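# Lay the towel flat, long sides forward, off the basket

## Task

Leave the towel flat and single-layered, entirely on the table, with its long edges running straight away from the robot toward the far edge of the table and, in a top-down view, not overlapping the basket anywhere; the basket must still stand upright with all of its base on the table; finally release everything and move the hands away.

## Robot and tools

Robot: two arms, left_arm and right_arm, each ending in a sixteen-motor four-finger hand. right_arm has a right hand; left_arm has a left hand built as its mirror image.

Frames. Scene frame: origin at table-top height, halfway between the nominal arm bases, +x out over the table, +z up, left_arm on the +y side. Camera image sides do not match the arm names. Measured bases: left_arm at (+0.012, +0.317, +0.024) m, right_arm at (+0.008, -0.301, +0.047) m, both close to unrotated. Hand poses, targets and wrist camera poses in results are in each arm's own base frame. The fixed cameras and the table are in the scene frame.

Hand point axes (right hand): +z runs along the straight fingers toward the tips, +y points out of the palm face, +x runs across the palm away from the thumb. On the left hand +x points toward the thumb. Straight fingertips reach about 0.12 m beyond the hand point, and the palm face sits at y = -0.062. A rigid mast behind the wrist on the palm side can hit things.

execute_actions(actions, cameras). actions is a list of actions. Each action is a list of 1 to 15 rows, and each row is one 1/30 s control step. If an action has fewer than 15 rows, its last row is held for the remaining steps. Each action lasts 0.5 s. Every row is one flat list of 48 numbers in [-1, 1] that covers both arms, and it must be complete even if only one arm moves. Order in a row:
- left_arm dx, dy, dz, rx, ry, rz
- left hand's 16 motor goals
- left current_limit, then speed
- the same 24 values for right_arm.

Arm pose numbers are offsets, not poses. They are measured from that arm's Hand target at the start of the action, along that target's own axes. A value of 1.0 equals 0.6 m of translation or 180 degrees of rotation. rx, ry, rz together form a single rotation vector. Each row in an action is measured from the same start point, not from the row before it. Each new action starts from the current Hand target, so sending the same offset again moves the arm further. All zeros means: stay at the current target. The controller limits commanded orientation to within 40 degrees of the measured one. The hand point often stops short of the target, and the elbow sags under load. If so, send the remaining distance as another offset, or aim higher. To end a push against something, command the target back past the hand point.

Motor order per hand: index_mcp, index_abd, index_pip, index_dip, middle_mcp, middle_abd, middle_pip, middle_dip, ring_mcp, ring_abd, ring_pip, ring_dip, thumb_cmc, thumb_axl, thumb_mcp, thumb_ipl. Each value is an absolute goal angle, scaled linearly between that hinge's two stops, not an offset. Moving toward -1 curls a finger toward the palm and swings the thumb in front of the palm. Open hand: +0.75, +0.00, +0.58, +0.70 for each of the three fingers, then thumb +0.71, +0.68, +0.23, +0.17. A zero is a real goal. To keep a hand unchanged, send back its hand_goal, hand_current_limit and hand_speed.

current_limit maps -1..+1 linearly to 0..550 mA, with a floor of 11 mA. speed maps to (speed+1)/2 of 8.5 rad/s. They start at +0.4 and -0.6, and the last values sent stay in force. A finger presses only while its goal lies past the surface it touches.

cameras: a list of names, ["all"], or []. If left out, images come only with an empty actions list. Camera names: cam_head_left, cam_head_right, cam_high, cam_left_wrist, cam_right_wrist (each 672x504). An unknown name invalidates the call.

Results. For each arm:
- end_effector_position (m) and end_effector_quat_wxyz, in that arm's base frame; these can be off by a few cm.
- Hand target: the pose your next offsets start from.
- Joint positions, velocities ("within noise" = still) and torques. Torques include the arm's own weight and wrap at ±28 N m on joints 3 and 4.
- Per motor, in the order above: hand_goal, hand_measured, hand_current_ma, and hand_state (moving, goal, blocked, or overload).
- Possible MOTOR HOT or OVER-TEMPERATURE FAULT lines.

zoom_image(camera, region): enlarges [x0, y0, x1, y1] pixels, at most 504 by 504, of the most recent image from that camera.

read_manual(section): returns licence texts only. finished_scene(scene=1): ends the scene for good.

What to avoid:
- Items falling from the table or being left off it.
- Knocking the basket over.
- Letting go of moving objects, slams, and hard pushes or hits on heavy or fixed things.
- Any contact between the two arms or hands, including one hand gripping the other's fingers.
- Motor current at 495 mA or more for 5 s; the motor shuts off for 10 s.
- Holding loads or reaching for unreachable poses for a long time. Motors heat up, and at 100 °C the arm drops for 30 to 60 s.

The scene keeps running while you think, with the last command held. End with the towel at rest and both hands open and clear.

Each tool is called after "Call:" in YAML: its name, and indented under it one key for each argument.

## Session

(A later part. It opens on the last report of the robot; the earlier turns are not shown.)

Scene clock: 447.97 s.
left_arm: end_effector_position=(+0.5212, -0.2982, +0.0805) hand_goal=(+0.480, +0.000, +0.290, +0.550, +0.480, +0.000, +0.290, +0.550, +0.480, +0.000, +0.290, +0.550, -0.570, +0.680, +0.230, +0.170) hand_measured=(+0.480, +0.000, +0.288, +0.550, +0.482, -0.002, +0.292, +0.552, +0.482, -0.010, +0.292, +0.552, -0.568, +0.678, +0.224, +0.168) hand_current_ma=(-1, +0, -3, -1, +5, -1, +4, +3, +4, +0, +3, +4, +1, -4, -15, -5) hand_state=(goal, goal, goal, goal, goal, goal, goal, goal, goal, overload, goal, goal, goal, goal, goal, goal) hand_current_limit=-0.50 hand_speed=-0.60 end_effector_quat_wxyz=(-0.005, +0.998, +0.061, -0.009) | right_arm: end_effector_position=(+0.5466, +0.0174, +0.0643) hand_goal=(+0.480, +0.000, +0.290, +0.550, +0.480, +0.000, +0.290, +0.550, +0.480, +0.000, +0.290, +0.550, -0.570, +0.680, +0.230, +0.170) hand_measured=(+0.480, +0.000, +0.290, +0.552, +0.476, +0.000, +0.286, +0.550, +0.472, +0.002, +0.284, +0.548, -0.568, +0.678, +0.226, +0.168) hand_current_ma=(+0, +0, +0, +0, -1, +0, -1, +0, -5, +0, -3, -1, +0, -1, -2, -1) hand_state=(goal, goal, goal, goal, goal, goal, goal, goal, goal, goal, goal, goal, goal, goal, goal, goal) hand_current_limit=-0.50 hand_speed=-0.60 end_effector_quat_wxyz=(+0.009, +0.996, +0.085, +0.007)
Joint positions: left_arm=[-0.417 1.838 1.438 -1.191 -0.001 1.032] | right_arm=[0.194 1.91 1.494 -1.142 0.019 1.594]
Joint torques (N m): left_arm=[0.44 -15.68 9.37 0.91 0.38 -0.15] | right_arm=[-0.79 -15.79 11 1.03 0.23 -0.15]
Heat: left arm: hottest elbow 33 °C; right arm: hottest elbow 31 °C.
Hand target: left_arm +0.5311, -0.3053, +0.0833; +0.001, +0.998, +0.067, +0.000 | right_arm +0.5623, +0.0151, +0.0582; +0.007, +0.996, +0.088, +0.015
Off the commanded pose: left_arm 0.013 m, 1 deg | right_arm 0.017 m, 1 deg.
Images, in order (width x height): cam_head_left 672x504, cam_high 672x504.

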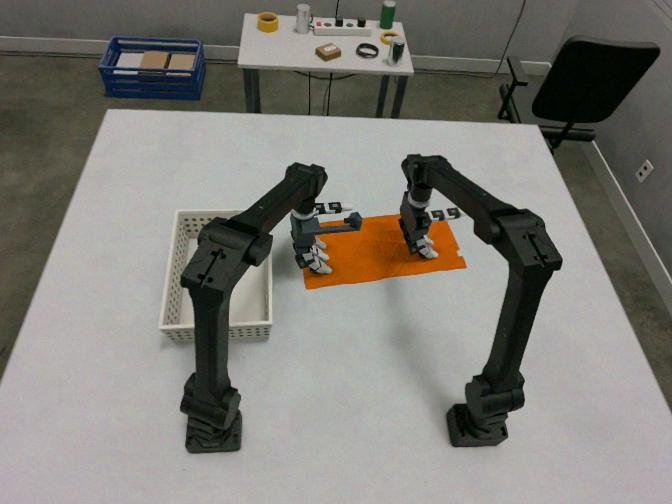

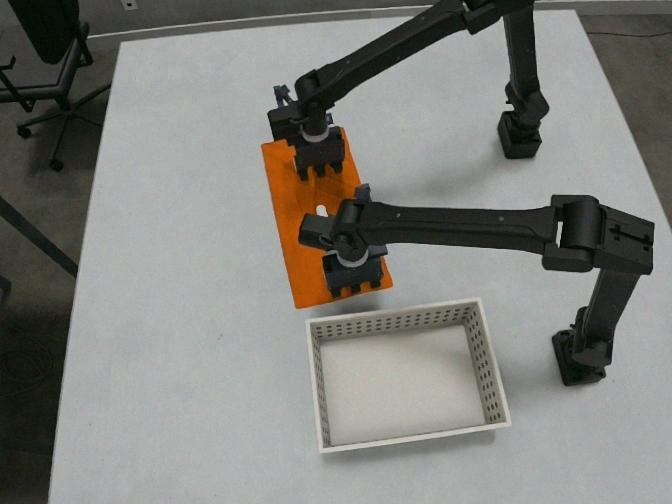

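Call:
execute_actions:
  actions:
    - [[0,0,-0.03,0,0,0,0.48,0,0.29,0.55,0.48,0,0.29,0.55,0.48,0,0.29,0.55,-0.57,0.68,0.23,0.17,-0.5,-0.6,0,0,-0.03,0,0,0,0.48,0,0.29,0.55,0.48,0,0.29,0.55,0.48,0,0.29,0.55,-0.57,0.68,0.23,0.17,-0.5,-0.6],[0,0,-0.06,0,0,0,0.48,0,0.29,0.55,0.48,0,0.29,0.55,0.48,0,0.29,0.55,-0.57,0.68,0.23,0.17,-0.5,-0.6,0,0,-0.06,0,0,0,0.48,0,0.29,0.55,0.48,0,0.29,0.55,0.48,0,0.29,0.55,-0.57,0.68,0.23,0.17,-0.5,-0.6]]
    - [[0,0,-0.08,0,0,0,0.48,0,0.29,0.55,0.48,0,0.29,0.55,0.48,0,0.29,0.55,-0.57,0.68,0.23,0.17,-0.5,-0.6,0,0,-0.08,0,0,0,0.48,0.35,0.29,0.55,0.48,0,0.29,0.55,0.48,-0.35,0.29,0.55,-0.57,0.68,0.23,0.17,-0.5,-0.6]]
    - [[0,0,-0.08,0,0,0,0.48,0,0.29,0.55,0.48,0,0.29,0.55,0.48,0,0.29,0.55,-0.57,0.68,0.23,0.17,-0.5,-0.6,0,0,-0.03,0,0,0,0.48,0.35,0.29,0.55,0.48,0,0.29,0.55,0.48,-0.35,0.29,0.55,-0.57,0.68,0.23,0.17,-0.5,-0.6]]
    - [[-0.019,-0.06,-0.06,0,0,0,0.48,0,0.29,0.55,0.48,0,0.29,0.55,0.48,0,0.29,0.55,-0.57,0.68,0.23,0.17,-0.5,-0.6,0,0,0,0,0,0,0.48,0.35,0.29,0.55,0.48,0,0.29,0.55,0.48,-0.35,0.29,0.55,-0.57,0.68,0.23,0.17,-0.5,-0.6]]
    - [[-0.0235,-0.0738,0,0,0,0,0.48,0,0.29,0.55,0.48,0,0.29,0.55,0.48,0,0.29,0.55,-0.57,0.68,0.23,0.17,-0.5,-0.6,0.0116,-0.0381,0,0,0,-0.0815,0.48,0.35,0.29,0.55,0.48,0,0.29,0.55,0.48,-0.35,0.29,0.55,-0.57,0.68,0.23,0.17,-0.5,-0.6]]
    - [[-0.0235,-0.0738,0,0,0,0,0.48,0,0.29,0.55,0.48,0,0.29,0.55,0.48,0,0.29,0.55,-0.57,0.68,0.23,0.17,-0.5,-0.6,0.0209,-0.0339,0,0,0,-0.0815,0.48,0.35,0.29,0.55,0.48,0,0.29,0.55,0.48,-0.35,0.29,0.55,-0.57,0.68,0.23,0.17,-0.5,-0.6]]
    - [[-0.0235,-0.0738,0,0,0,0,0.48,0,0.29,0.55,0.48,0,0.29,0.55,0.48,0,0.29,0.55,-0.57,0.68,0.23,0.17,-0.5,-0.6,0.0288,-0.0275,0,0,0,-0.0815,0.48,0.35,0.29,0.55,0.48,0,0.29,0.55,0.48,-0.35,0.29,0.55,-0.57,0.68,0.23,0.17,-0.5,-0.6]]
    - [[-0.0235,-0.0738,0,0,0,0,0.48,0,0.29,0.55,0.48,0,0.29,0.55,0.48,0,0.29,0.55,-0.57,0.68,0.23,0.17,-0.5,-0.6,0.0348,-0.0193,0,0,0,-0.0815,0.48,0.35,0.29,0.55,0.48,0,0.29,0.55,0.48,-0.35,0.29,0.55,-0.57,0.68,0.23,0.17,-0.5,-0.6]]
    - [[0,0,0,0,0,0,0.48,0,0.29,0.55,0.48,0,0.29,0.55,0.48,0,0.29,0.55,-0.57,0.68,0.23,0.17,-0.5,-0.6,0.0386,-0.0098,0,0,0,-0.0815,0.48,0.35,0.29,0.55,0.48,0,0.29,0.55,0.48,-0.35,0.29,0.55,-0.57,0.68,0.23,0.17,-0.5,-0.6]]
    - [[0,0,0,0,0,0,0.48,0,0.29,0.55,0.48,0,0.29,0.55,0.48,0,0.29,0.55,-0.57,0.68,0.23,0.17,-0.5,-0.6,0.0398,0,0,0,0,-0.0815,0.48,0.35,0.29,0.55,0.48,0,0.29,0.55,0.48,-0.35,0.29,0.55,-0.57,0.68,0.23,0.17,-0.5,-0.6]]
  cameras: ["cam_head_left", "cam_high", "cam_right_wrist"]

Call:
zoom_image:
  camera: "cam_head_left"
  region: [260, 130, 480, 310]

Call:
zoom_image:
  camera: "cam_high"
  region: [240, 100, 440, 340]

Scene clock: 573.10 s.
left_arm: end_effector_position=(+0.4355, -0.0988, +0.2398) hand_goal=(+0.480, +0.000, +0.290, +0.550, +0.480, +0.000, +0.290, +0.550, +0.480, +0.000, +0.290, +0.550, -0.570, +0.680, +0.230, +0.170) hand_measured=(+0.482, +0.002, +0.290, +0.550, +0.482, +0.000, +0.292, +0.552, +0.482, -0.006, +0.292, +0.552, -0.568, +0.678, +0.224, +0.168) hand_current_ma=(+3, +1, -1, -1, +3, +1, +3, +3, +2, +0, +3, +4, +1, -4, -15, -5) hand_state=(goal, goal, goal, goal, goal, goal, goal, goal, goal, overload, goal, goal, goal, goal, goal, goal) hand_current_limit=-0.50 hand_speed=-0.60 end_effector_quat_wxyz=(-0.002, +0.997, +0.079, -0.012) | right_arm: end_effector_position=(+0.5743, +0.1507, +0.1428) hand_goal=(+0.480, +0.350, +0.290, +0.550, +0.480, +0.000, +0.290, +0.550, +0.480, -0.350, +0.290, +0.550, -0.570, +0.680, +0.230, +0.170) hand_measured=(+0.484, +0.346, +0.290, +0.552, +0.482, +0.000, +0.288, +0.550, +0.480, -0.346, +0.290, +0.548, -0.568, +0.678, +0.226, +0.168) hand_current_ma=(+2, -1, +0, +0, +1, +0, +0, +0, +0, +1, +0, -1, +0, -1, -2, -1) hand_state=(goal, goal, goal, goal, goal, goal, goal, goal, goal, goal, goal, goal, goal, goal, goal, goal) hand_current_limit=-0.50 hand_speed=-0.60 end_effector_quat_wxyz=(+0.007, +0.664, +0.747, -0.013)
Joint positions: left_arm=[-0.045 1.401 1.331 -1.524 -0.001 1.367] | right_arm=[0.333 1.733 1.46 -1.313 0.025 0.216]
Joint torques (N m): left_arm=[-0.5 -11.05 9.11 0.13 0.4 0.15] | right_arm=[0.85 -19.02 9.1 1.17 -0.07 -0.14]
Heat: left arm: hottest elbow 36 °C; right arm: hottest elbow 31 °C.
Hand target: left_arm +0.4353, -0.1029, +0.2509; +0.001, +0.998, +0.067, +0.000 | right_arm +0.5761, +0.1586, +0.1589; +0.015, +0.655, +0.756, +0.005
Off the commanded pose: left_arm 0.012 m, 2 deg | right_arm 0.018 m, 3 deg.
Images, in order (width x height): cam_head_left 672x504, cam_high 672x504, cam_right_wrist 672x504.

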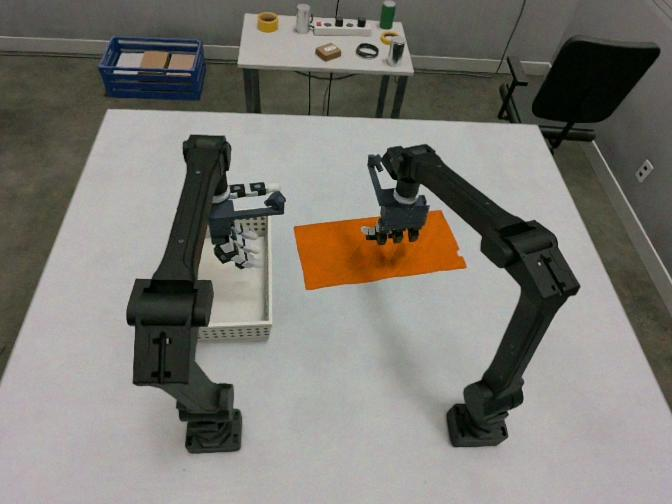

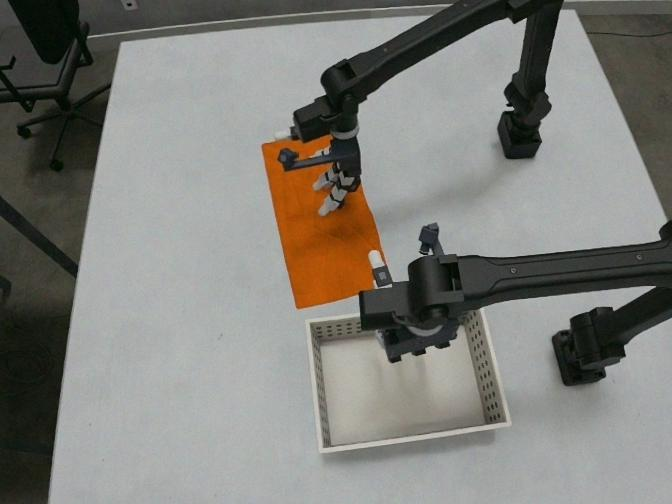

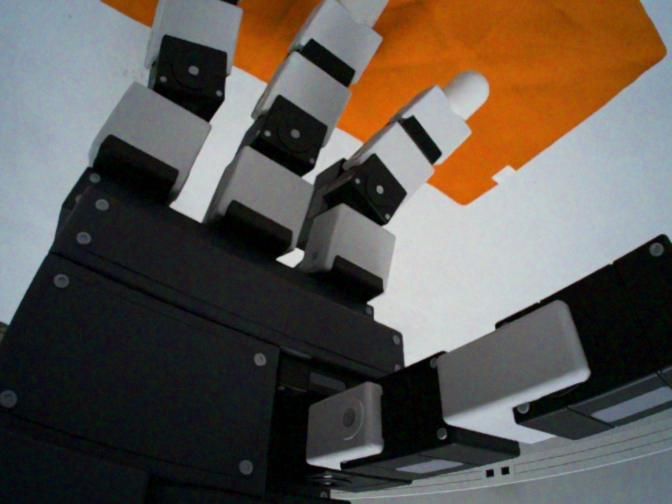

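Scaled by 2.291 from the camera's 672x504 image, which has a finer 960x720 frame.

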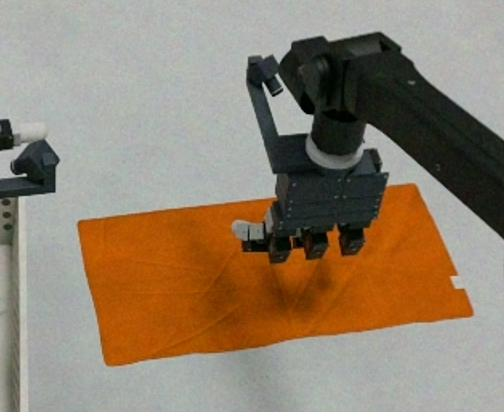

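Scaled by 2.100 from the camera's 672x504 image, which has a finer 960x720 frame.

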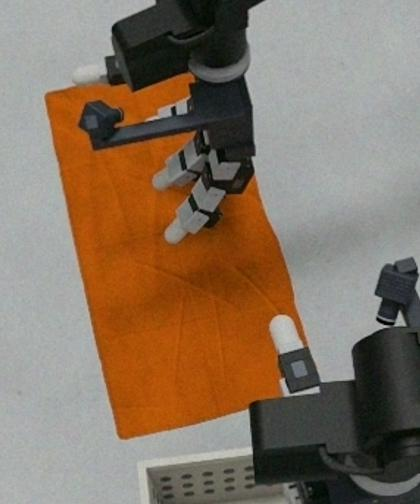

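Call:
execute_actions:
  actions:
    - [[0,0,0,0,0,0,0.48,0,0.29,0.55,0.48,0,0.29,0.55,0.48,0,0.29,0.55,-0.57,0.68,0.23,0.17,-0.5,-0.6,-0.006,-0.006,0.02,0,0,0,0.48,0.35,0.29,0.55,0.48,0,0.29,0.55,0.48,-0.35,0.29,0.55,-0.57,0.68,0.23,0.17,-0.5,-0.6],[0,0,0,0,0,0,0.48,0,0.29,0.55,0.48,0,0.29,0.55,0.48,0,0.29,0.55,-0.57,0.68,0.23,0.17,-0.5,-0.6,-0.006,-0.006,0.04,0,0,0,0.48,0.35,0.29,0.55,0.48,0,0.29,0.55,0.48,-0.35,0.29,0.55,-0.57,0.68,0.23,0.17,-0.5,-0.6]]
    - [[0,0,0,0,0,0,0.48,0,0.29,0.55,0.48,0,0.29,0.55,0.48,0,0.29,0.55,-0.57,0.68,0.23,0.17,-0.5,-0.6,0,0,0.04,0,0,0,0.48,0.35,0.29,0.55,0.48,0,0.29,0.55,0.48,-0.35,0.29,0.55,-0.57,0.68,0.23,0.17,-0.5,-0.6]]
    - [[0,0,0,0,0,0,0.48,0,0.29,0.55,0.48,0,0.29,0.55,0.48,0,0.29,0.55,-0.57,0.68,0.23,0.17,-0.5,-0.6,0,0,0.025,0,0,0,0.48,0.35,0.29,0.55,0.48,0,0.29,0.55,0.48,-0.35,0.29,0.55,-0.57,0.68,0.23,0.17,-0.5,-0.6]]
    - [[0,0,0,0,0,0,0.48,0,0.29,0.55,0.48,0,0.29,0.55,0.48,0,0.29,0.55,-0.57,0.68,0.23,0.17,-0.5,-0.6,0,0,0.015,0,0,0,0.48,0.35,0.29,0.55,0.48,0,0.29,0.55,0.48,-0.35,0.29,0.55,-0.57,0.68,0.23,0.17,-0.5,-0.6]]
    - [[0,0,0,0,0,0,0.48,0,0.29,0.55,0.48,0,0.29,0.55,0.48,0,0.29,0.55,-0.57,0.68,0.23,0.17,-0.5,-0.6,0,0,0.012,0,0,0,0.48,0.35,0.29,0.55,0.48,0,0.29,0.55,0.48,-0.35,0.29,0.55,-0.57,0.68,0.23,0.17,-0.5,-0.6]]
  cameras: ["cam_head_left", "cam_high", "cam_right_wrist"]

Call:
zoom_image:
  camera: "cam_head_left"
  region: [260, 130, 480, 310]

Call:
zoom_image:
  camera: "cam_high"
  region: [240, 100, 440, 340]

Scene clock: 606.87 s.
left_arm: end_effector_position=(+0.4355, -0.0988, +0.2398) hand_goal=(+0.480, +0.000, +0.290, +0.550, +0.480, +0.000, +0.290, +0.550, +0.480, +0.000, +0.290, +0.550, -0.570, +0.680, +0.230, +0.170) hand_measured=(+0.482, +0.002, +0.290, +0.550, +0.482, +0.000, +0.292, +0.552, +0.482, -0.006, +0.292, +0.552, -0.568, +0.678, +0.224, +0.168) hand_current_ma=(+3, +1, -1, -1, +3, +1, +3, +3, +2, +0, +3, +4, +1, -4, -15, -5) hand_state=(goal, goal, goal, goal, goal, goal, goal, goal, goal, overload, goal, goal, goal, goal, goal, goal) hand_current_limit=-0.50 hand_speed=-0.60 end_effector_quat_wxyz=(-0.002, +0.997, +0.079, -0.012) | right_arm: end_effector_position=(+0.5730, +0.1513, +0.0873) hand_goal=(+0.480, +0.350, +0.290, +0.550, +0.480, +0.000, +0.290, +0.550, +0.480, -0.350, +0.290, +0.550, -0.570, +0.680, +0.230, +0.170) hand_measured=(+0.484, +0.346, +0.290, +0.552, +0.482, +0.000, +0.290, +0.550, +0.482, -0.346, +0.290, +0.548, -0.568, +0.678, +0.226, +0.168) hand_current_ma=(+2, -1, +0, +0, +1, +0, +0, +0, +1, +1, +0, -1, +0, -1, -2, -1) hand_state=(goal, goal, goal, goal, goal, goal, goal, goal, goal, goal, goal, goal, goal, goal, goal, goal) hand_current_limit=-0.50 hand_speed=-0.60 end_effector_quat_wxyz=(+0.017, +0.661, +0.750, +0.006)
Joint positions: left_arm=[-0.045 1.401 1.331 -1.524 -0.001 1.367] | right_arm=[0.333 1.756 1.328 -1.116 0.024 0.206]
Joint torques (N m): left_arm=[-0.09 -11.46 9.18 0.38 0.4 0.12] | right_arm=[-0.03 -15.09 8.66 1.29 -0.06 -0.14]
Heat: left arm: hottest elbow 37 °C; right arm: hottest elbow 30 °C.
Hand target: left_arm +0.4353, -0.1029, +0.2509; +0.001, +0.998, +0.067, +0.000 | right_arm +0.5755, +0.1536, +0.0797; +0.015, +0.655, +0.755, +0.006
Off the commanded pose: left_arm 0.012 m, 2 deg | right_arm 0.008 m, 1 deg.
Images, in order (width x height): cam_head_left 672x504, cam_high 672x504, cam_right_wrist 672x504.

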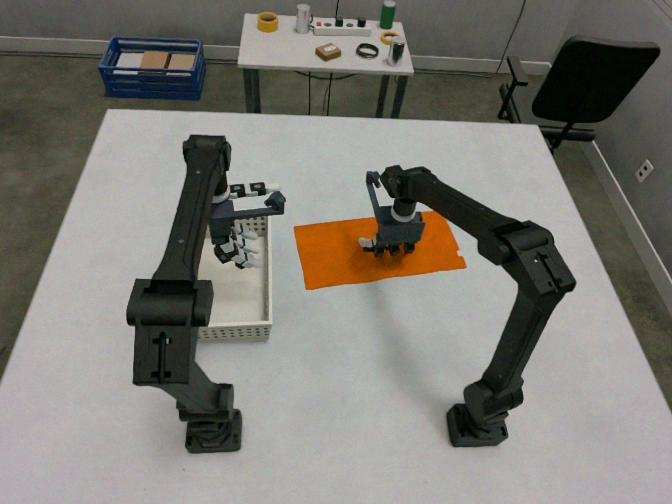

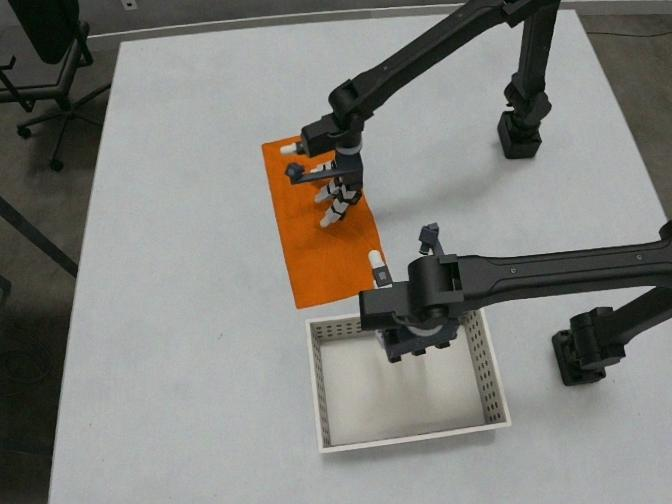

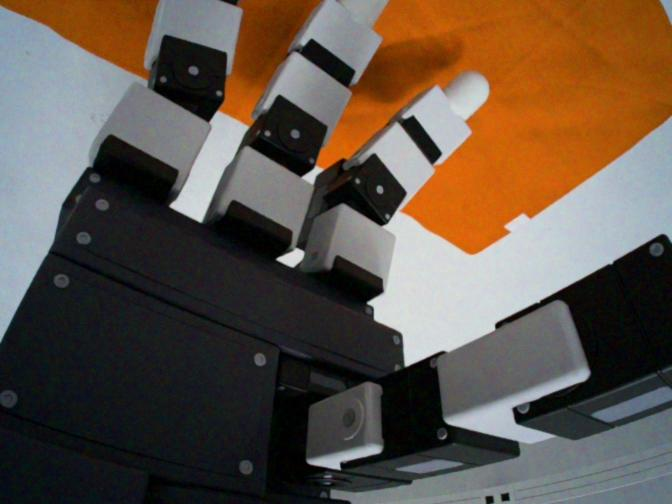

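Scaled by 2.291 from the camera's 672x504 image, which has a finer 960x720 frame.

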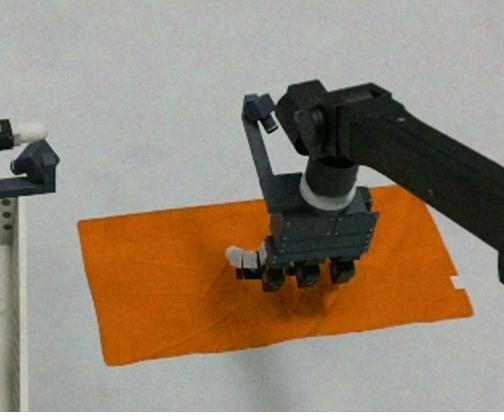

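Scaled by 2.100 from the camera's 672x504 image, which has a finer 960x720 frame.

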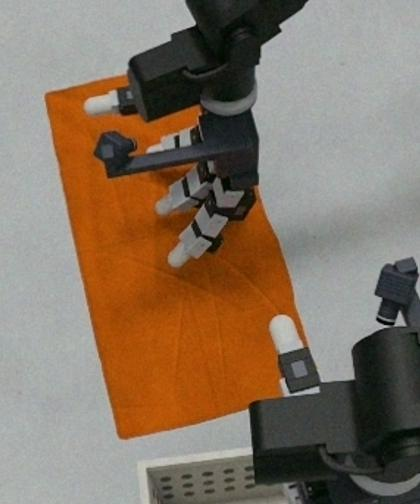

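Call:
execute_actions:
  actions:
    - [[0,0,0,0,0,0,0.48,0,0.29,0.55,0.48,0,0.29,0.55,0.48,0,0.29,0.55,-0.57,0.68,0.23,0.17,-0.5,-0.6,0,0,0.013,0,0,0,0.48,0.35,0.29,0.55,0.48,0,0.29,0.55,0.48,-0.35,0.29,0.55,-0.57,0.68,0.23,0.17,-0.5,-0.6]]
    - [[0,0,0,0,0,0,0.48,0,0.29,0.55,0.48,0,0.29,0.55,0.48,0,0.29,0.55,-0.57,0.68,0.23,0.17,-0.5,-0.6,0,0,0.013,0,0,0,0.48,0.35,0.29,0.55,0.48,0,0.29,0.55,0.48,-0.35,0.29,0.55,-0.57,0.68,0.23,0.17,-0.5,-0.6]]
    - [[0,0,0,0,0,0,0.48,0,0.29,0.55,0.48,0,0.29,0.55,0.48,0,0.29,0.55,-0.57,0.68,0.23,0.17,-0.5,-0.6,0,0,0.013,0,0,0,0.48,0.35,0.29,0.55,0.48,0,0.29,0.55,0.48,-0.35,0.29,0.55,-0.57,0.68,0.23,0.17,-0.5,-0.6]]
    - [[0,0,0,0,0,0,0.48,0,0.29,0.55,0.48,0,0.29,0.55,0.48,0,0.29,0.55,-0.57,0.68,0.23,0.17,-0.5,-0.6,0,0,0.01,0,0,0,0.48,0.35,0.29,0.55,0.48,0,0.29,0.55,0.48,-0.35,0.29,0.55,-0.57,0.68,0.23,0.17,-0.5,-0.6]]
  cameras: ["cam_head_left", "cam_high"]

Call:
zoom_image:
  camera: "cam_high"
  region: [240, 100, 440, 340]

Scene clock: 622.70 s.
left_arm: end_effector_position=(+0.4355, -0.0988, +0.2398) hand_goal=(+0.480, +0.000, +0.290, +0.550, +0.480, +0.000, +0.290, +0.550, +0.480, +0.000, +0.290, +0.550, -0.570, +0.680, +0.230, +0.170) hand_measured=(+0.482, +0.002, +0.290, +0.550, +0.482, +0.000, +0.292, +0.552, +0.482, -0.006, +0.292, +0.552, -0.568, +0.678, +0.224, +0.168) hand_current_ma=(+3, +1, -1, -1, +3, +1, +3, +3, +2, +0, +3, +4, +1, -4, -15, -5) hand_state=(goal, goal, goal, goal, goal, goal, goal, goal, goal, overload, goal, goal, goal, goal, goal, goal) hand_current_limit=-0.50 hand_speed=-0.60 end_effector_quat_wxyz=(-0.002, +0.997, +0.079, -0.012) | right_arm: end_effector_position=(+0.5759, +0.1524, +0.0658) hand_goal=(+0.480, +0.350, +0.290, +0.550, +0.480, +0.000, +0.290, +0.550, +0.480, -0.350, +0.290, +0.550, -0.570, +0.680, +0.230, +0.170) hand_measured=(+0.484, +0.346, +0.290, +0.552, +0.476, +0.000, +0.284, +0.546, +0.482, -0.346, +0.290, +0.548, -0.568, +0.678, +0.226, +0.168) hand_current_ma=(+2, -1, +0, +0, -2, +0, -3, -1, +1, +1, +0, -1, +0, -1, -2, -1) hand_state=(goal, goal, goal, goal, goal, goal, goal, goal, goal, goal, goal, goal, goal, goal, goal, goal) hand_current_limit=-0.50 hand_speed=-0.60 end_effector_quat_wxyz=(+0.020, +0.661, +0.750, +0.011)
Joint positions: left_arm=[-0.045 1.401 1.331 -1.524 -0.001 1.367] | right_arm=[0.333 1.782 1.298 -1.047 0.024 0.205]
Joint torques (N m): left_arm=[0.5 -11.75 9.28 0.32 0.39 0.14] | right_arm=[-0.15 -14.33 8.02 1.36 -0.06 -0.14]
Heat: left arm: hottest elbow 37 °C; right arm: hottest elbow 30 °C.
Hand target: left_arm +0.4353, -0.1029, +0.2509; +0.001, +0.998, +0.067, +0.000 | right_arm +0.5764, +0.1533, +0.0503; +0.015, +0.655, +0.756, +0.005
Off the commanded pose: left_arm 0.012 m, 2 deg | right_arm 0.016 m, 1 deg.
Images, in order (width x height): cam_head_left 672x504, cam_high 672x504.

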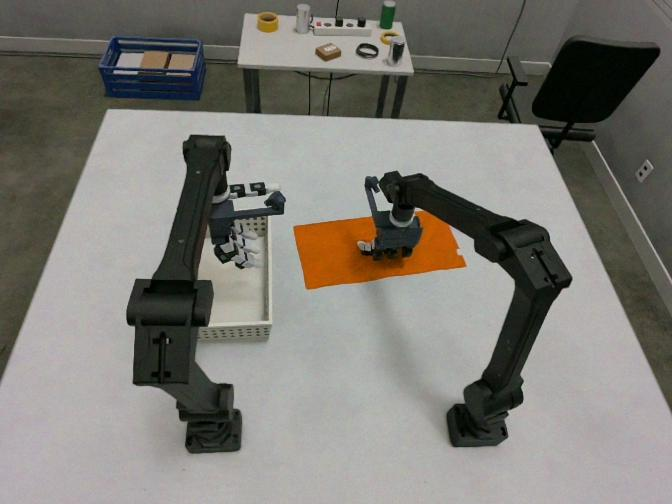

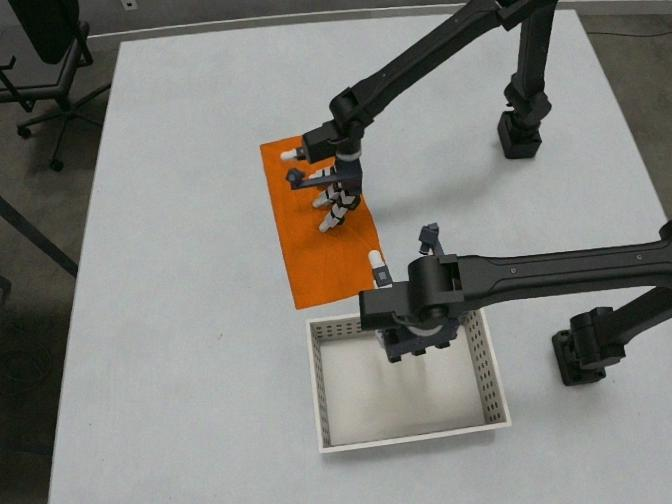

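Scaled by 2.100 from the camera's 672x504 image, which has a finer 960x720 frame.

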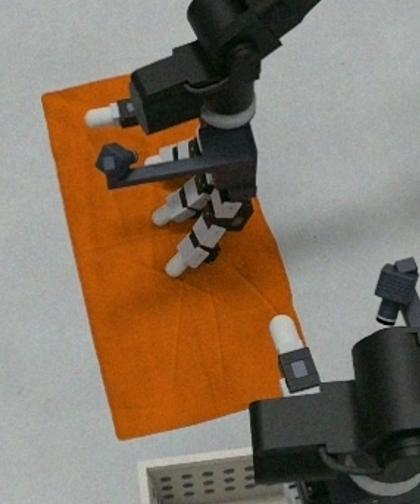

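Call:
execute_actions:
  actions:
    - [[0,0,0,0,0,0,0.48,0,0.29,0.55,0.48,0,0.29,0.55,0.48,0,0.29,0.55,-0.57,0.68,0.23,0.17,-0.5,-0.6,0,0,0.01,0,0,0,0.5,0.35,0.29,0.55,0.41,0,0.29,0.55,0.5,-0.35,0.29,0.55,-0.57,0.68,0.23,0.17,-0.5,-0.8]]
    - [[0,0,0,0,0,0,0.48,0,0.29,0.55,0.48,0,0.29,0.55,0.48,0,0.29,0.55,-0.57,0.68,0.23,0.17,-0.5,-0.6,0,0,0.01,0,0,0,0.5,0.35,0.29,0.55,0.41,0,0.29,0.55,0.5,-0.35,0.29,0.55,-0.57,0.68,0.23,0.17,-0.5,-0.8]]
  cameras: ["cam_high"]

Call:
zoom_image:
  camera: "cam_high"
  region: [240, 100, 440, 340]

Scene clock: 634.27 s.
left_arm: end_effector_position=(+0.4355, -0.0988, +0.2398) hand_goal=(+0.480, +0.000, +0.290, +0.550, +0.480, +0.000, +0.290, +0.550, +0.480, +0.000, +0.290, +0.550, -0.570, +0.680, +0.230, +0.170) hand_measured=(+0.482, +0.002, +0.290, +0.550, +0.482, +0.000, +0.292, +0.552, +0.482, -0.006, +0.292, +0.552, -0.568, +0.678, +0.224, +0.168) hand_current_ma=(+3, +1, -1, -1, +3, +1, +3, +3, +2, +0, +3, +4, +1, -4, -15, -5) hand_state=(goal, goal, goal, goal, goal, goal, goal, goal, goal, overload, goal, goal, goal, goal, goal, goal) hand_current_limit=-0.50 hand_speed=-0.60 end_effector_quat_wxyz=(-0.002, +0.997, +0.079, -0.012) | right_arm: end_effector_position=(+0.5788, +0.1541, +0.0615) hand_goal=(+0.500, +0.350, +0.290, +0.550, +0.410, +0.000, +0.290, +0.550, +0.500, -0.350, +0.290, +0.550, -0.570, +0.680, +0.230, +0.170) hand_measured=(+0.500, +0.348, +0.290, +0.550, +0.420, +0.000, +0.288, +0.548, +0.480, -0.358, +0.274, +0.542, -0.568, +0.678, +0.226, +0.168) hand_current_ma=(+0, -1, +0, +0, +8, +0, +0, -1, -21, -3, -12, -5, +0, -1, -2, -1) hand_state=(goal, goal, goal, goal, goal, goal, goal, goal, blocked, goal, goal, goal, goal, goal, goal, goal) hand_current_limit=-0.50 hand_speed=-0.80 end_effector_quat_wxyz=(+0.023, +0.660, +0.751, +0.019)
Joint positions: left_arm=[-0.045 1.401 1.331 -1.524 -0.001 1.367] | right_arm=[0.333 1.787 1.29 -1.018 0.022 0.203]
Joint torques (N m): left_arm=[-0.09 -10.93 9.25 0.29 0.38 0.1] | right_arm=[-0.21 -13.45 7.61 1.39 0.03 -0.13]
Heat: left arm: hottest elbow 37 °C; right arm: hottest elbow 30 °C.
Hand target: left_arm +0.4353, -0.1029, +0.2509; +0.001, +0.998, +0.067, +0.000 | right_arm +0.5768, +0.1531, +0.0384; +0.015, +0.655, +0.755, +0.006
Off the commanded pose: left_arm 0.012 m, 2 deg | right_arm 0.023 m, 2 deg.
Images, in order (width x height): cam_high 672x504.

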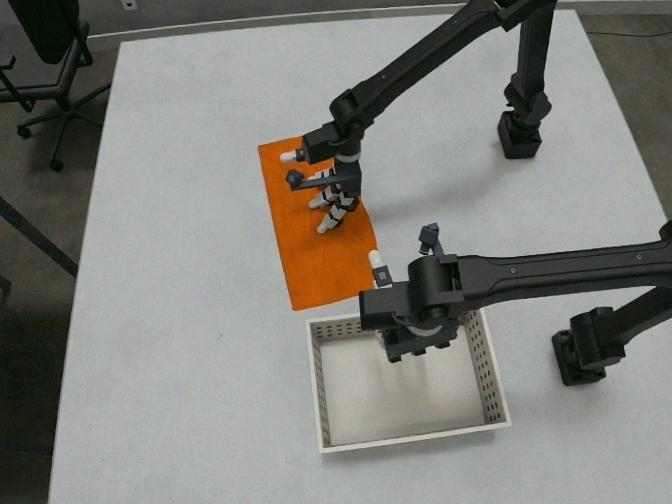

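Scaled by 2.100 from the camera's 672x504 image, which has a finer 960x720 frame.

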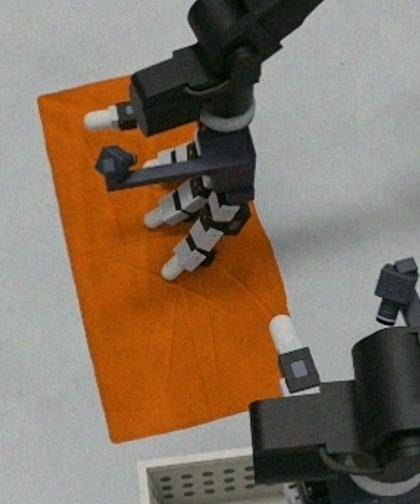

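Call:
execute_actions:
  actions:
    - [[0,0,0,0,0,0,0.48,0,0.29,0.55,0.48,0,0.29,0.55,0.48,0,0.29,0.55,-0.57,0.68,0.23,0.17,-0.5,-0.6,0,0,0,0,0,0,0.57,0.35,0.29,0.55,0.45,0,0.29,0.55,0.51,-0.35,0.29,0.55,-0.57,0.68,0.23,0.17,-0.5,-0.9]]
    - [[0,0,0,0,0,0,0.48,0,0.29,0.55,0.48,0,0.29,0.55,0.48,0,0.29,0.55,-0.57,0.68,0.23,0.17,-0.5,-0.6,0,0,0,0,0,0,0.57,0.35,0.29,0.55,0.47,0,0.29,0.55,0.51,-0.35,0.29,0.55,-0.57,0.68,0.23,0.17,-0.5,-0.9]]
  cameras: ["cam_high"]

Call:
zoom_image:
  camera: "cam_high"
  region: [240, 100, 440, 340]

Scene clock: 648.10 s.
left_arm: end_effector_position=(+0.4355, -0.0988, +0.2398) hand_goal=(+0.480, +0.000, +0.290, +0.550, +0.480, +0.000, +0.290, +0.550, +0.480, +0.000, +0.290, +0.550, -0.570, +0.680, +0.230, +0.170) hand_measured=(+0.482, +0.002, +0.290, +0.550, +0.482, +0.000, +0.292, +0.552, +0.482, -0.006, +0.292, +0.552, -0.568, +0.678, +0.224, +0.168) hand_current_ma=(+3, +1, -1, -1, +3, +1, +3, +3, +2, +0, +3, +4, +1, -4, -15, -5) hand_state=(goal, goal, goal, goal, goal, goal, goal, goal, goal, overload, goal, goal, goal, goal, goal, goal) hand_current_limit=-0.50 hand_speed=-0.60 end_effector_quat_wxyz=(-0.002, +0.997, +0.079, -0.012) | right_arm: end_effector_position=(+0.5800, +0.1546, +0.0620) hand_goal=(+0.570, +0.350, +0.290, +0.550, +0.470, +0.000, +0.290, +0.550, +0.510, -0.350, +0.290, +0.550, -0.570, +0.680, +0.230, +0.170) hand_measured=(+0.530, +0.352, +0.278, +0.544, +0.448, +0.000, +0.284, +0.546, +0.490, -0.358, +0.274, +0.542, -0.568, +0.678, +0.226, +0.168) hand_current_ma=(-61, +0, -9, -3, -25, +0, -3, -1, -22, -3, -12, -5, +0, -1, -2, -1) hand_state=(blocked, goal, goal, goal, blocked, goal, goal, goal, blocked, goal, goal, goal, goal, goal, goal, goal) hand_current_limit=-0.50 hand_speed=-0.90 end_effector_quat_wxyz=(+0.024, +0.659, +0.751, +0.021)
Joint positions: left_arm=[-0.045 1.401 1.331 -1.524 -0.001 1.367] | right_arm=[0.333 1.787 1.29 -1.013 0.022 0.201]
Joint torques (N m): left_arm=[-0.56 -11.52 9.17 0.23 0.4 0.15] | right_arm=[-0.09 -13.63 7.62 1.17 0.04 -0.1]
Heat: left arm: hottest elbow 38 °C; right arm: hottest elbow 30 °C.
Hand target: left_arm +0.4353, -0.1029, +0.2509; +0.001, +0.998, +0.067, +0.000 | right_arm +0.5768, +0.1531, +0.0384; +0.015, +0.655, +0.755, +0.006
Off the commanded pose: left_arm 0.012 m, 2 deg | right_arm 0.024 m, 2 deg.
Images, in order (width x height): cam_high 672x504.

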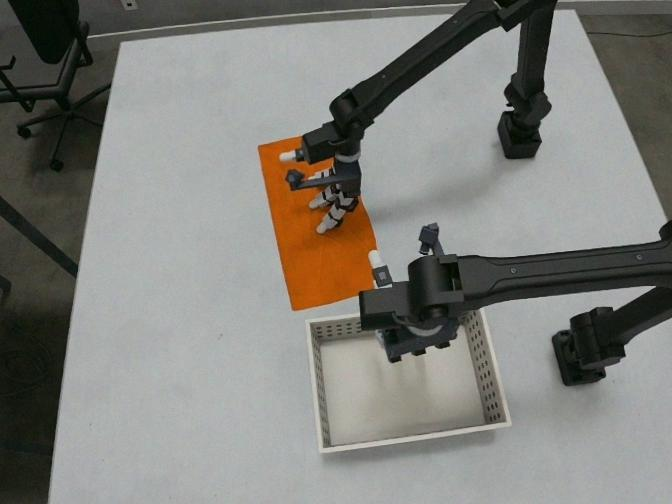

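Scaled by 2.100 from the camera's 672x504 image, which has a finer 960x720 frame.

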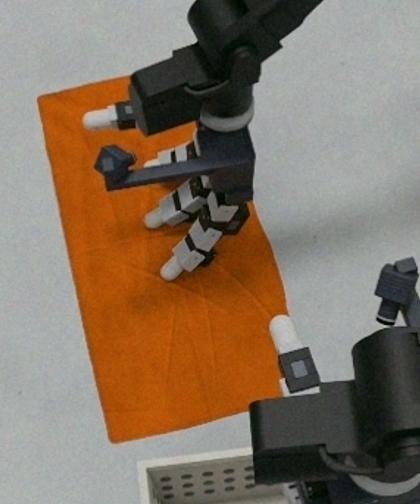

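Call:
execute_actions:
  actions:
    - [[0,0,0,0,0,0,0.48,0,0.29,0.55,0.48,0,0.29,0.55,0.48,0,0.29,0.55,-0.57,0.68,0.23,0.17,-0.5,-0.6,0.0006,0.0033,0,0,0,-0.0278,0.57,0.35,0.29,0.55,0.47,0,0.29,0.55,0.53,-0.35,0.29,0.55,-0.57,0.68,0.23,0.17,-0.5,-0.9]]
    - [[0,0,0,0,0,0,0.48,0,0.29,0.55,0.48,0,0.29,0.55,0.48,0,0.29,0.55,-0.57,0.68,0.23,0.17,-0.5,-0.6,0.0006,0.0033,0,0,0,-0.0278,0.57,0.35,0.29,0.55,0.47,0,0.29,0.55,0.53,-0.35,0.29,0.55,-0.57,0.68,0.23,0.17,-0.5,-0.9]]
    - [[0,0,0,0,0,0,0.48,0,0.29,0.55,0.48,0,0.29,0.55,0.48,0,0.29,0.55,-0.57,0.68,0.23,0.17,-0.5,-0.6,0.0006,0.0033,0,0,0,-0.0278,0.57,0.35,0.29,0.55,0.47,0,0.29,0.55,0.53,-0.35,0.29,0.55,-0.57,0.68,0.23,0.17,-0.5,-0.9]]
  cameras: ["cam_high", "cam_head_left"]

Call:
zoom_image:
  camera: "cam_high"
  region: [240, 100, 440, 340]

Call:
zoom_image:
  camera: "cam_head_left"
  region: [260, 130, 480, 310]

Scene clock: 668.80 s.
left_arm: end_effector_position=(+0.4355, -0.0988, +0.2398) hand_goal=(+0.480, +0.000, +0.290, +0.550, +0.480, +0.000, +0.290, +0.550, +0.480, +0.000, +0.290, +0.550, -0.570, +0.680, +0.230, +0.170) hand_measured=(+0.482, +0.002, +0.290, +0.550, +0.482, +0.000, +0.292, +0.552, +0.482, -0.006, +0.292, +0.552, -0.568, +0.678, +0.224, +0.168) hand_current_ma=(+3, +1, -1, -1, +3, +1, +3, +3, +2, +0, +3, +4, +1, -4, -15, -5) hand_state=(goal, goal, goal, goal, goal, goal, goal, goal, goal, overload, goal, goal, goal, goal, goal, goal) hand_current_limit=-0.50 hand_speed=-0.60 end_effector_quat_wxyz=(-0.002, +0.997, +0.079, -0.012) | right_arm: end_effector_position=(+0.5869, +0.1612, +0.0627) hand_goal=(+0.570, +0.350, +0.290, +0.550, +0.470, +0.000, +0.290, +0.550, +0.530, -0.350, +0.290, +0.550, -0.570, +0.680, +0.230, +0.170) hand_measured=(+0.552, +0.356, +0.276, +0.542, +0.454, +0.006, +0.284, +0.546, +0.490, -0.352, +0.270, +0.540, -0.568, +0.678, +0.226, +0.168) hand_current_ma=(-19, +3, -12, -4, -16, +2, -3, -1, -64, +0, -18, -7, +0, -1, -2, -1) hand_state=(goal, goal, goal, goal, goal, goal, goal, goal, blocked, goal, goal, goal, goal, goal, goal, goal) hand_current_limit=-0.50 hand_speed=-0.90 end_effector_quat_wxyz=(+0.030, +0.558, +0.829, +0.019)
Joint positions: left_arm=[-0.045 1.401 1.331 -1.524 -0.001 1.367] | right_arm=[0.301 1.787 1.29 -1.006 0.023 -0.086]
Joint torques (N m): left_arm=[0.09 -11.69 9.11 0.32 0.4 0.14] | right_arm=[-0.97 -13.8 7.43 0.92 -0.15 -0.26]
Heat: left arm: hottest elbow 38 °C; right arm: hottest elbow 30 °C.
Hand target: left_arm +0.4353, -0.1029, +0.2509; +0.001, +0.998, +0.067, +0.000 | right_arm +0.5824, +0.1555, +0.0385; +0.016, +0.551, +0.835, +0.003
Off the commanded pose: left_arm 0.012 m, 2 deg | right_arm 0.025 m, 3 deg.
Images, in order (width x height): cam_head_left 672x504, cam_high 672x504.

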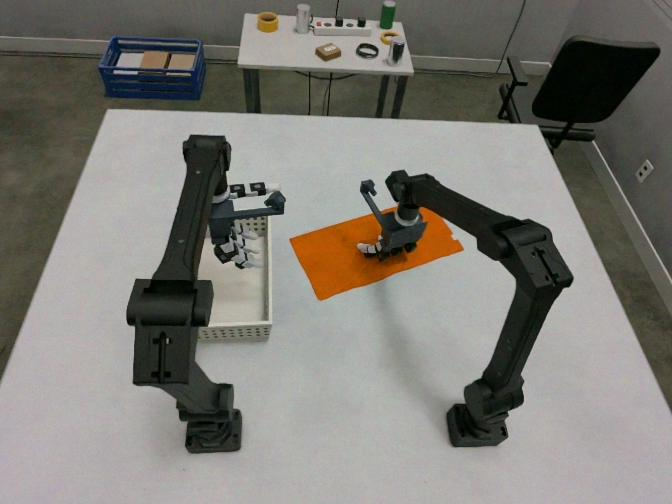

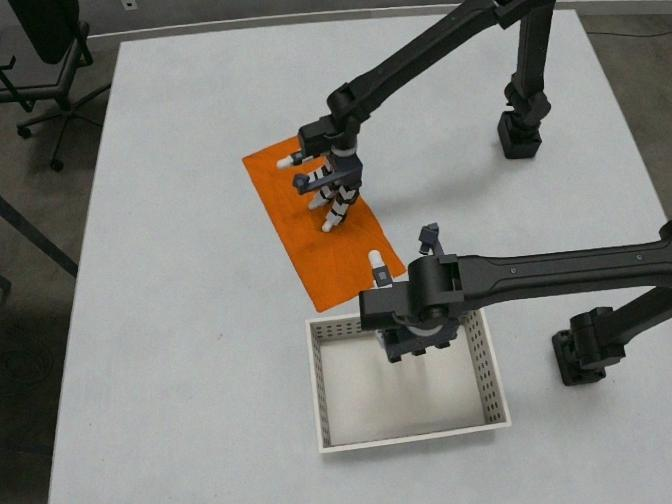

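Scaled by 2.100 from the camera's 672x504 image, which has a finer 960x720 frame.

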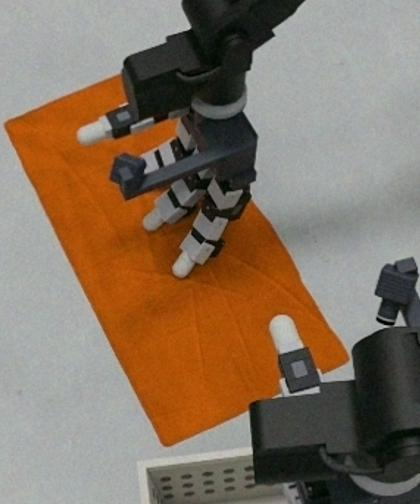

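Scaled by 2.291 from the camera's 672x504 image, which has a finer 960x720 frame.

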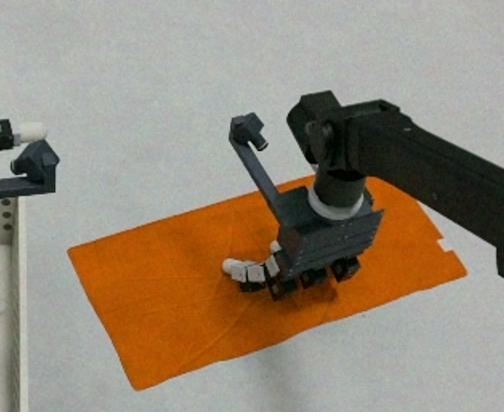

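Call:
execute_actions:
  actions:
    - [[0,0,0,0,0,0,0.48,0,0.29,0.55,0.48,0,0.29,0.55,0.48,0,0.29,0.55,-0.57,0.68,0.23,0.17,-0.5,-0.6,0.0006,0.0033,0,0,0,-0.0278,0.57,0.35,0.29,0.55,0.47,0,0.29,0.55,0.53,-0.35,0.29,0.55,-0.57,0.68,0.23,0.17,-0.5,-0.9]]
    - [[0,0,0,0,0,0,0.48,0,0.29,0.55,0.48,0,0.29,0.55,0.48,0,0.29,0.55,-0.57,0.68,0.23,0.17,-0.5,-0.6,0.0006,0.0033,0,0,0,-0.0278,0.57,0.35,0.29,0.55,0.47,0,0.29,0.55,0.53,-0.35,0.29,0.55,-0.57,0.68,0.23,0.17,-0.5,-0.9]]
    - [[0,0,0,0,0,0,0.48,0,0.29,0.55,0.48,0,0.29,0.55,0.48,0,0.29,0.55,-0.57,0.68,0.23,0.17,-0.5,-0.6,0.0006,0.0033,0,0,0,-0.0278,0.57,0.35,0.29,0.55,0.47,0,0.29,0.55,0.53,-0.35,0.29,0.55,-0.57,0.68,0.23,0.17,-0.5,-0.9]]
    - [[0,0,0,0,0,0,0.48,0,0.29,0.55,0.48,0,0.29,0.55,0.48,0,0.29,0.55,-0.57,0.68,0.23,0.17,-0.5,-0.6,0.0006,0.0033,0,0,0,-0.0278,0.57,0.35,0.29,0.55,0.47,0,0.29,0.55,0.53,-0.35,0.29,0.55,-0.57,0.68,0.23,0.17,-0.5,-0.9]]
    - [[0,0,0,0,0,0,0.48,0,0.29,0.55,0.48,0,0.29,0.55,0.48,0,0.29,0.55,-0.57,0.68,0.23,0.17,-0.5,-0.6,0.0006,0.0033,0,0,0,-0.0278,0.57,0.35,0.29,0.55,0.47,0,0.29,0.55,0.53,-0.35,0.29,0.55,-0.57,0.68,0.23,0.17,-0.5,-0.9]]
  cameras: ["cam_high", "cam_head_left"]

Call:
zoom_image:
  camera: "cam_high"
  region: [230, 100, 430, 340]

Call:
zoom_image:
  camera: "cam_head_left"
  region: [260, 130, 480, 310]

Scene clock: 687.87 s.
left_arm: end_effector_position=(+0.4355, -0.0988, +0.2398) hand_goal=(+0.480, +0.000, +0.290, +0.550, +0.480, +0.000, +0.290, +0.550, +0.480, +0.000, +0.290, +0.550, -0.570, +0.680, +0.230, +0.170) hand_measured=(+0.482, +0.002, +0.290, +0.550, +0.482, +0.000, +0.292, +0.552, +0.482, -0.006, +0.292, +0.552, -0.568, +0.678, +0.224, +0.168) hand_current_ma=(+3, +1, -1, -1, +3, +1, +3, +3, +2, +0, +3, +4, +1, -4, -15, -5) hand_state=(goal, goal, goal, goal, goal, goal, goal, goal, goal, overload, goal, goal, goal, goal, goal, goal) hand_current_limit=-0.50 hand_speed=-0.60 end_effector_quat_wxyz=(-0.002, +0.997, +0.079, -0.012) | right_arm: end_effector_position=(+0.5876, +0.1675, +0.0626) hand_goal=(+0.570, +0.350, +0.290, +0.550, +0.470, +0.000, +0.290, +0.550, +0.530, -0.350, +0.290, +0.550, -0.570, +0.680, +0.230, +0.170) hand_measured=(+0.554, +0.356, +0.274, +0.542, +0.454, +0.006, +0.278, +0.544, +0.486, -0.354, +0.264, +0.536, -0.568, +0.678, +0.226, +0.168) hand_current_ma=(-14, +3, -14, -5, -16, +2, -8, -3, -73, -1, -27, -11, +0, -1, -2, -1) hand_state=(goal, goal, goal, goal, goal, goal, goal, goal, blocked, goal, blocked, goal, goal, goal, goal, goal) hand_current_limit=-0.50 hand_speed=-0.90 end_effector_quat_wxyz=(+0.034, +0.366, +0.930, +0.015)
Joint positions: left_arm=[-0.045 1.401 1.331 -1.524 -0.001 1.367] | right_arm=[0.236 1.796 1.303 -1.004 0.014 -0.586]
Joint torques (N m): left_arm=[-0.15 -11.28 9.13 0.31 0.42 0.18] | right_arm=[-1.14 -12.22 9.92 0.27 0.02 -0.25]
Heat: left arm: hottest elbow 38 °C; right arm: hottest elbow 30 °C.
Hand target: left_arm +0.4353, -0.1029, +0.2509; +0.001, +0.998, +0.067, +0.000 | right_arm +0.5895, +0.1625, +0.0386; +0.016, +0.357, +0.934, +0.000
Off the commanded pose: left_arm 0.012 m, 2 deg | right_arm 0.025 m, 3 deg.
Images, in order (width x height): cam_head_left 672x504, cam_high 672x504.

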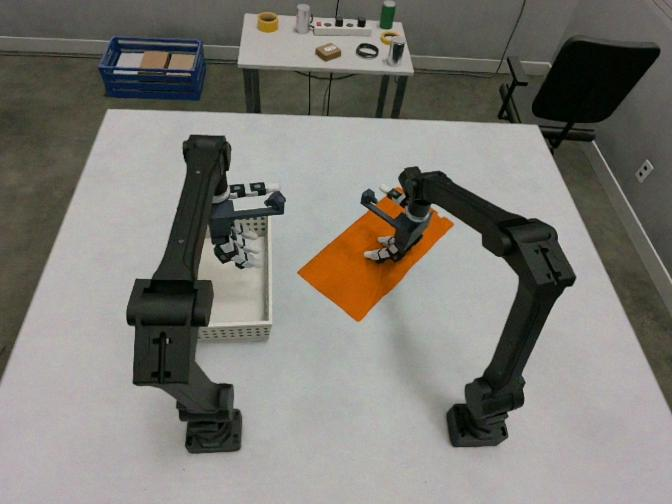

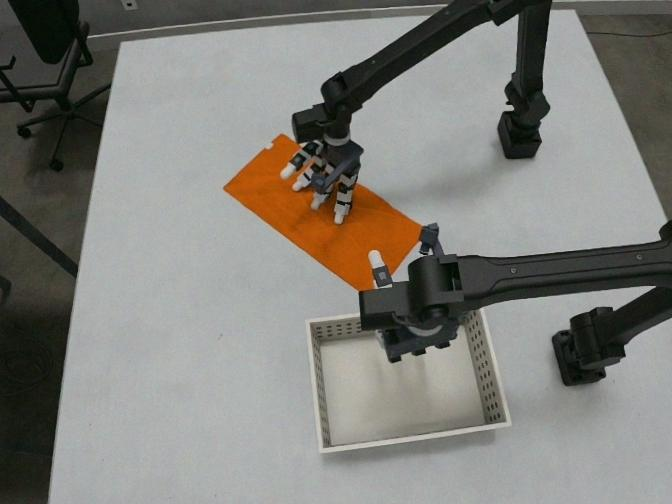

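Scaled by 2.100 from the camera's 672x504 image, which has a finer 960x720 frame.

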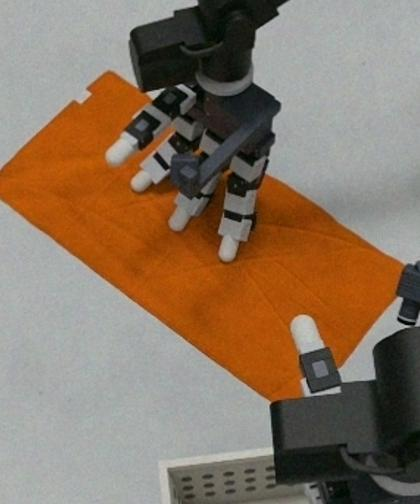

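Scaled by 2.291 from the camera's 672x504 image, which has a finer 960x720 frame.

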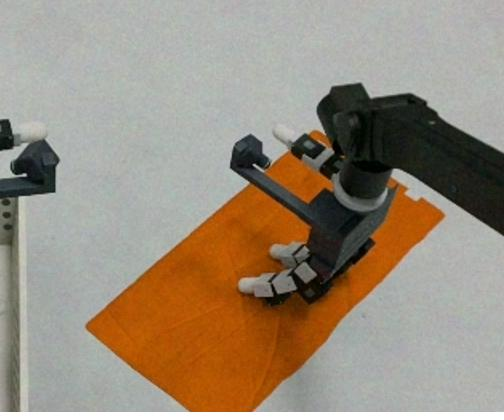

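Call:
execute_actions:
  actions:
    - [[0,0,0,0,0,0,0.48,0,0.29,0.55,0.48,0,0.29,0.55,0.48,0,0.29,0.55,-0.57,0.68,0.23,0.17,-0.5,-0.6,0.0006,0.0033,0,0,0,-0.0278,0.57,0.35,0.29,0.55,0.47,0,0.29,0.55,0.53,-0.35,0.29,0.55,-0.57,0.68,0.23,0.17,-0.5,-0.9]]
    - [[0,0,0,0,0,0,0.48,0,0.29,0.55,0.48,0,0.29,0.55,0.48,0,0.29,0.55,-0.57,0.68,0.23,0.17,-0.5,-0.6,0.0006,0.0033,0,0,0,-0.0278,0.57,0.35,0.29,0.55,0.47,0,0.29,0.55,0.53,-0.35,0.29,0.55,-0.57,0.68,0.23,0.17,-0.5,-0.9]]
    - [[0,0,0,0,0,0,0.48,0,0.29,0.55,0.48,0,0.29,0.55,0.48,0,0.29,0.55,-0.57,0.68,0.23,0.17,-0.5,-0.6,0.0006,0.0033,0,0,0,-0.0278,0.57,0.35,0.29,0.55,0.47,0,0.29,0.55,0.53,-0.35,0.29,0.55,-0.57,0.68,0.23,0.17,-0.5,-0.9]]
    - [[0,0,0,0,0,0,0.48,0,0.29,0.55,0.48,0,0.29,0.55,0.48,0,0.29,0.55,-0.57,0.68,0.23,0.17,-0.5,-0.6,0.0006,0.0033,0,0,0,-0.0278,0.57,0.35,0.29,0.55,0.47,0,0.29,0.55,0.53,-0.35,0.29,0.55,-0.57,0.68,0.23,0.17,-0.5,-0.9]]
    - [[0,0,0,0,0,0,0.48,0,0.29,0.55,0.48,0,0.29,0.55,0.48,0,0.29,0.55,-0.57,0.68,0.23,0.17,-0.5,-0.6,0.0006,0.0033,0,0,0,-0.0278,0.57,0.35,0.29,0.55,0.47,0,0.29,0.55,0.53,-0.35,0.29,0.55,-0.57,0.68,0.23,0.17,-0.5,-0.9]]
    - [[0,0,0,0,0,0,0.48,0,0.29,0.55,0.48,0,0.29,0.55,0.48,0,0.29,0.55,-0.57,0.68,0.23,0.17,-0.5,-0.6,0.0006,0.0033,0,0,0,-0.0278,0.57,0.35,0.29,0.55,0.47,0,0.29,0.55,0.53,-0.35,0.29,0.55,-0.57,0.68,0.23,0.17,-0.5,-0.9]]
    - [[0,0,0,0,0,0,0.48,0,0.29,0.55,0.48,0,0.29,0.55,0.48,0,0.29,0.55,-0.57,0.68,0.23,0.17,-0.5,-0.6,0.0006,0.0033,0,0,0,-0.0278,0.57,0.35,0.29,0.55,0.47,0,0.29,0.55,0.53,-0.35,0.29,0.55,-0.57,0.68,0.23,0.17,-0.5,-0.9]]
    - [[0,0,0,0,0,0,0.48,0,0.29,0.55,0.48,0,0.29,0.55,0.48,0,0.29,0.55,-0.57,0.68,0.23,0.17,-0.5,-0.6,0.0006,0.0033,0,0,0,-0.0278,0.57,0.35,0.29,0.55,0.47,0,0.29,0.55,0.53,-0.35,0.29,0.55,-0.57,0.68,0.23,0.17,-0.5,-0.9]]
    - [[0,0,0,0,0,0,0.48,0,0.29,0.55,0.48,0,0.29,0.55,0.48,0,0.29,0.55,-0.57,0.68,0.23,0.17,-0.5,-0.6,0.0006,0.0033,0,0,0,-0.0278,0.57,0.35,0.29,0.55,0.47,0,0.29,0.55,0.53,-0.35,0.29,0.55,-0.57,0.68,0.23,0.17,-0.5,-0.9]]
  cameras: ["cam_high", "cam_head_left"]

Call:
zoom_image:
  camera: "cam_high"
  region: [200, 100, 460, 340]

Call:
zoom_image:
  camera: "cam_head_left"
  region: [280, 150, 480, 350]

Scene clock: 723.93 s.
left_arm: end_effector_position=(+0.4355, -0.0988, +0.2398) hand_goal=(+0.480, +0.000, +0.290, +0.550, +0.480, +0.000, +0.290, +0.550, +0.480, +0.000, +0.290, +0.550, -0.570, +0.680, +0.230, +0.170) hand_measured=(+0.482, +0.002, +0.290, +0.550, +0.482, +0.000, +0.292, +0.552, +0.482, -0.006, +0.292, +0.552, -0.568, +0.678, +0.224, +0.168) hand_current_ma=(+3, +1, -1, -1, +3, +1, +3, +3, +2, +0, +3, +4, +1, -4, -15, -5) hand_state=(goal, goal, goal, goal, goal, goal, goal, goal, goal, overload, goal, goal, goal, goal, goal, goal) hand_current_limit=-0.50 hand_speed=-0.60 end_effector_quat_wxyz=(-0.002, +0.997, +0.079, -0.012) | right_arm: end_effector_position=(+0.5924, +0.1873, +0.0639) hand_goal=(+0.570, +0.350, +0.290, +0.550, +0.470, +0.000, +0.290, +0.550, +0.530, -0.350, +0.290, +0.550, -0.570, +0.680, +0.230, +0.170) hand_measured=(+0.556, +0.356, +0.274, +0.542, +0.454, +0.006, +0.276, +0.542, +0.482, -0.354, +0.264, +0.534, -0.570, +0.678, +0.226, +0.168) hand_current_ma=(-11, +2, -12, -5, -16, +2, -12, -4, -81, -1, -30, -13, +0, -1, -2, -1) hand_state=(goal, goal, goal, goal, goal, goal, goal, goal, blocked, goal, blocked, goal, goal, goal, goal, goal) hand_current_limit=-0.50 hand_speed=-0.90 end_effector_quat_wxyz=(+0.038, -0.017, +0.999, +0.003)
Joint positions: left_arm=[-0.045 1.401 1.331 -1.524 -0.001 1.367] | right_arm=[0.178 1.916 1.497 -1.076 0.007 -1.427]
Joint torques (N m): left_arm=[0.03 -11.22 9.17 0.21 0.4 0.12] | right_arm=[-0.97 -13.92 10.18 0.05 0.13 -0.27]
Heat: left arm: hottest elbow 38 °C; right arm: hottest elbow 30 °C.
Hand target: left_arm +0.4353, -0.1029, +0.2509; +0.001, +0.998, +0.067, +0.000 | right_arm +0.5931, +0.1797, +0.0386; +0.015, -0.028, +0.999, -0.006
Off the commanded pose: left_arm 0.012 m, 2 deg | right_arm 0.027 m, 3 deg.
Images, in order (width x height): cam_head_left 672x504, cam_high 672x504.

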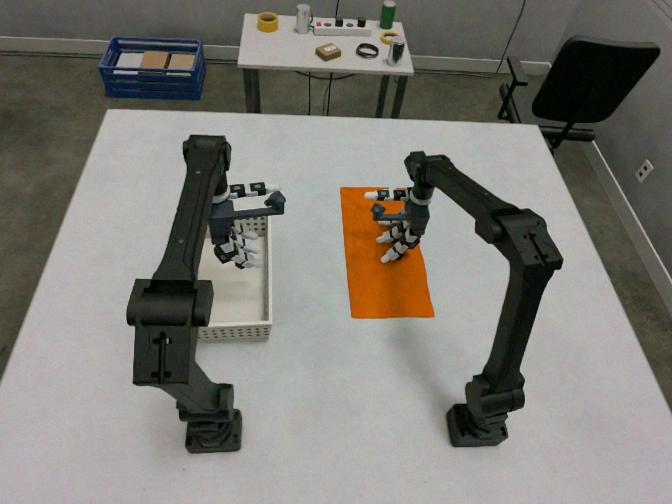

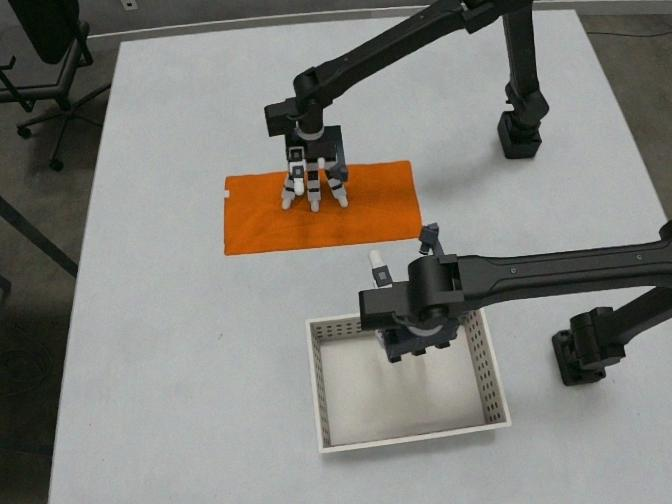

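Scaled by 1.938 from the camera's 672x504 image, which has a finer 960x720 frame.

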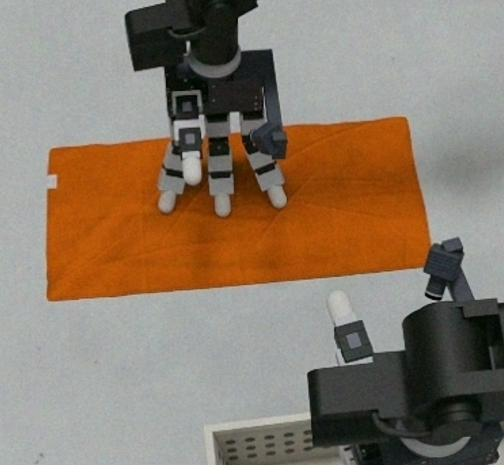

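Scaled by 2.520 from the camera's 672x504 image, which has a finer 960x720 frame.

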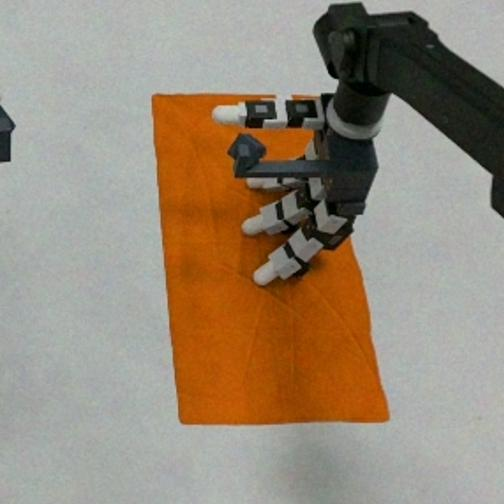

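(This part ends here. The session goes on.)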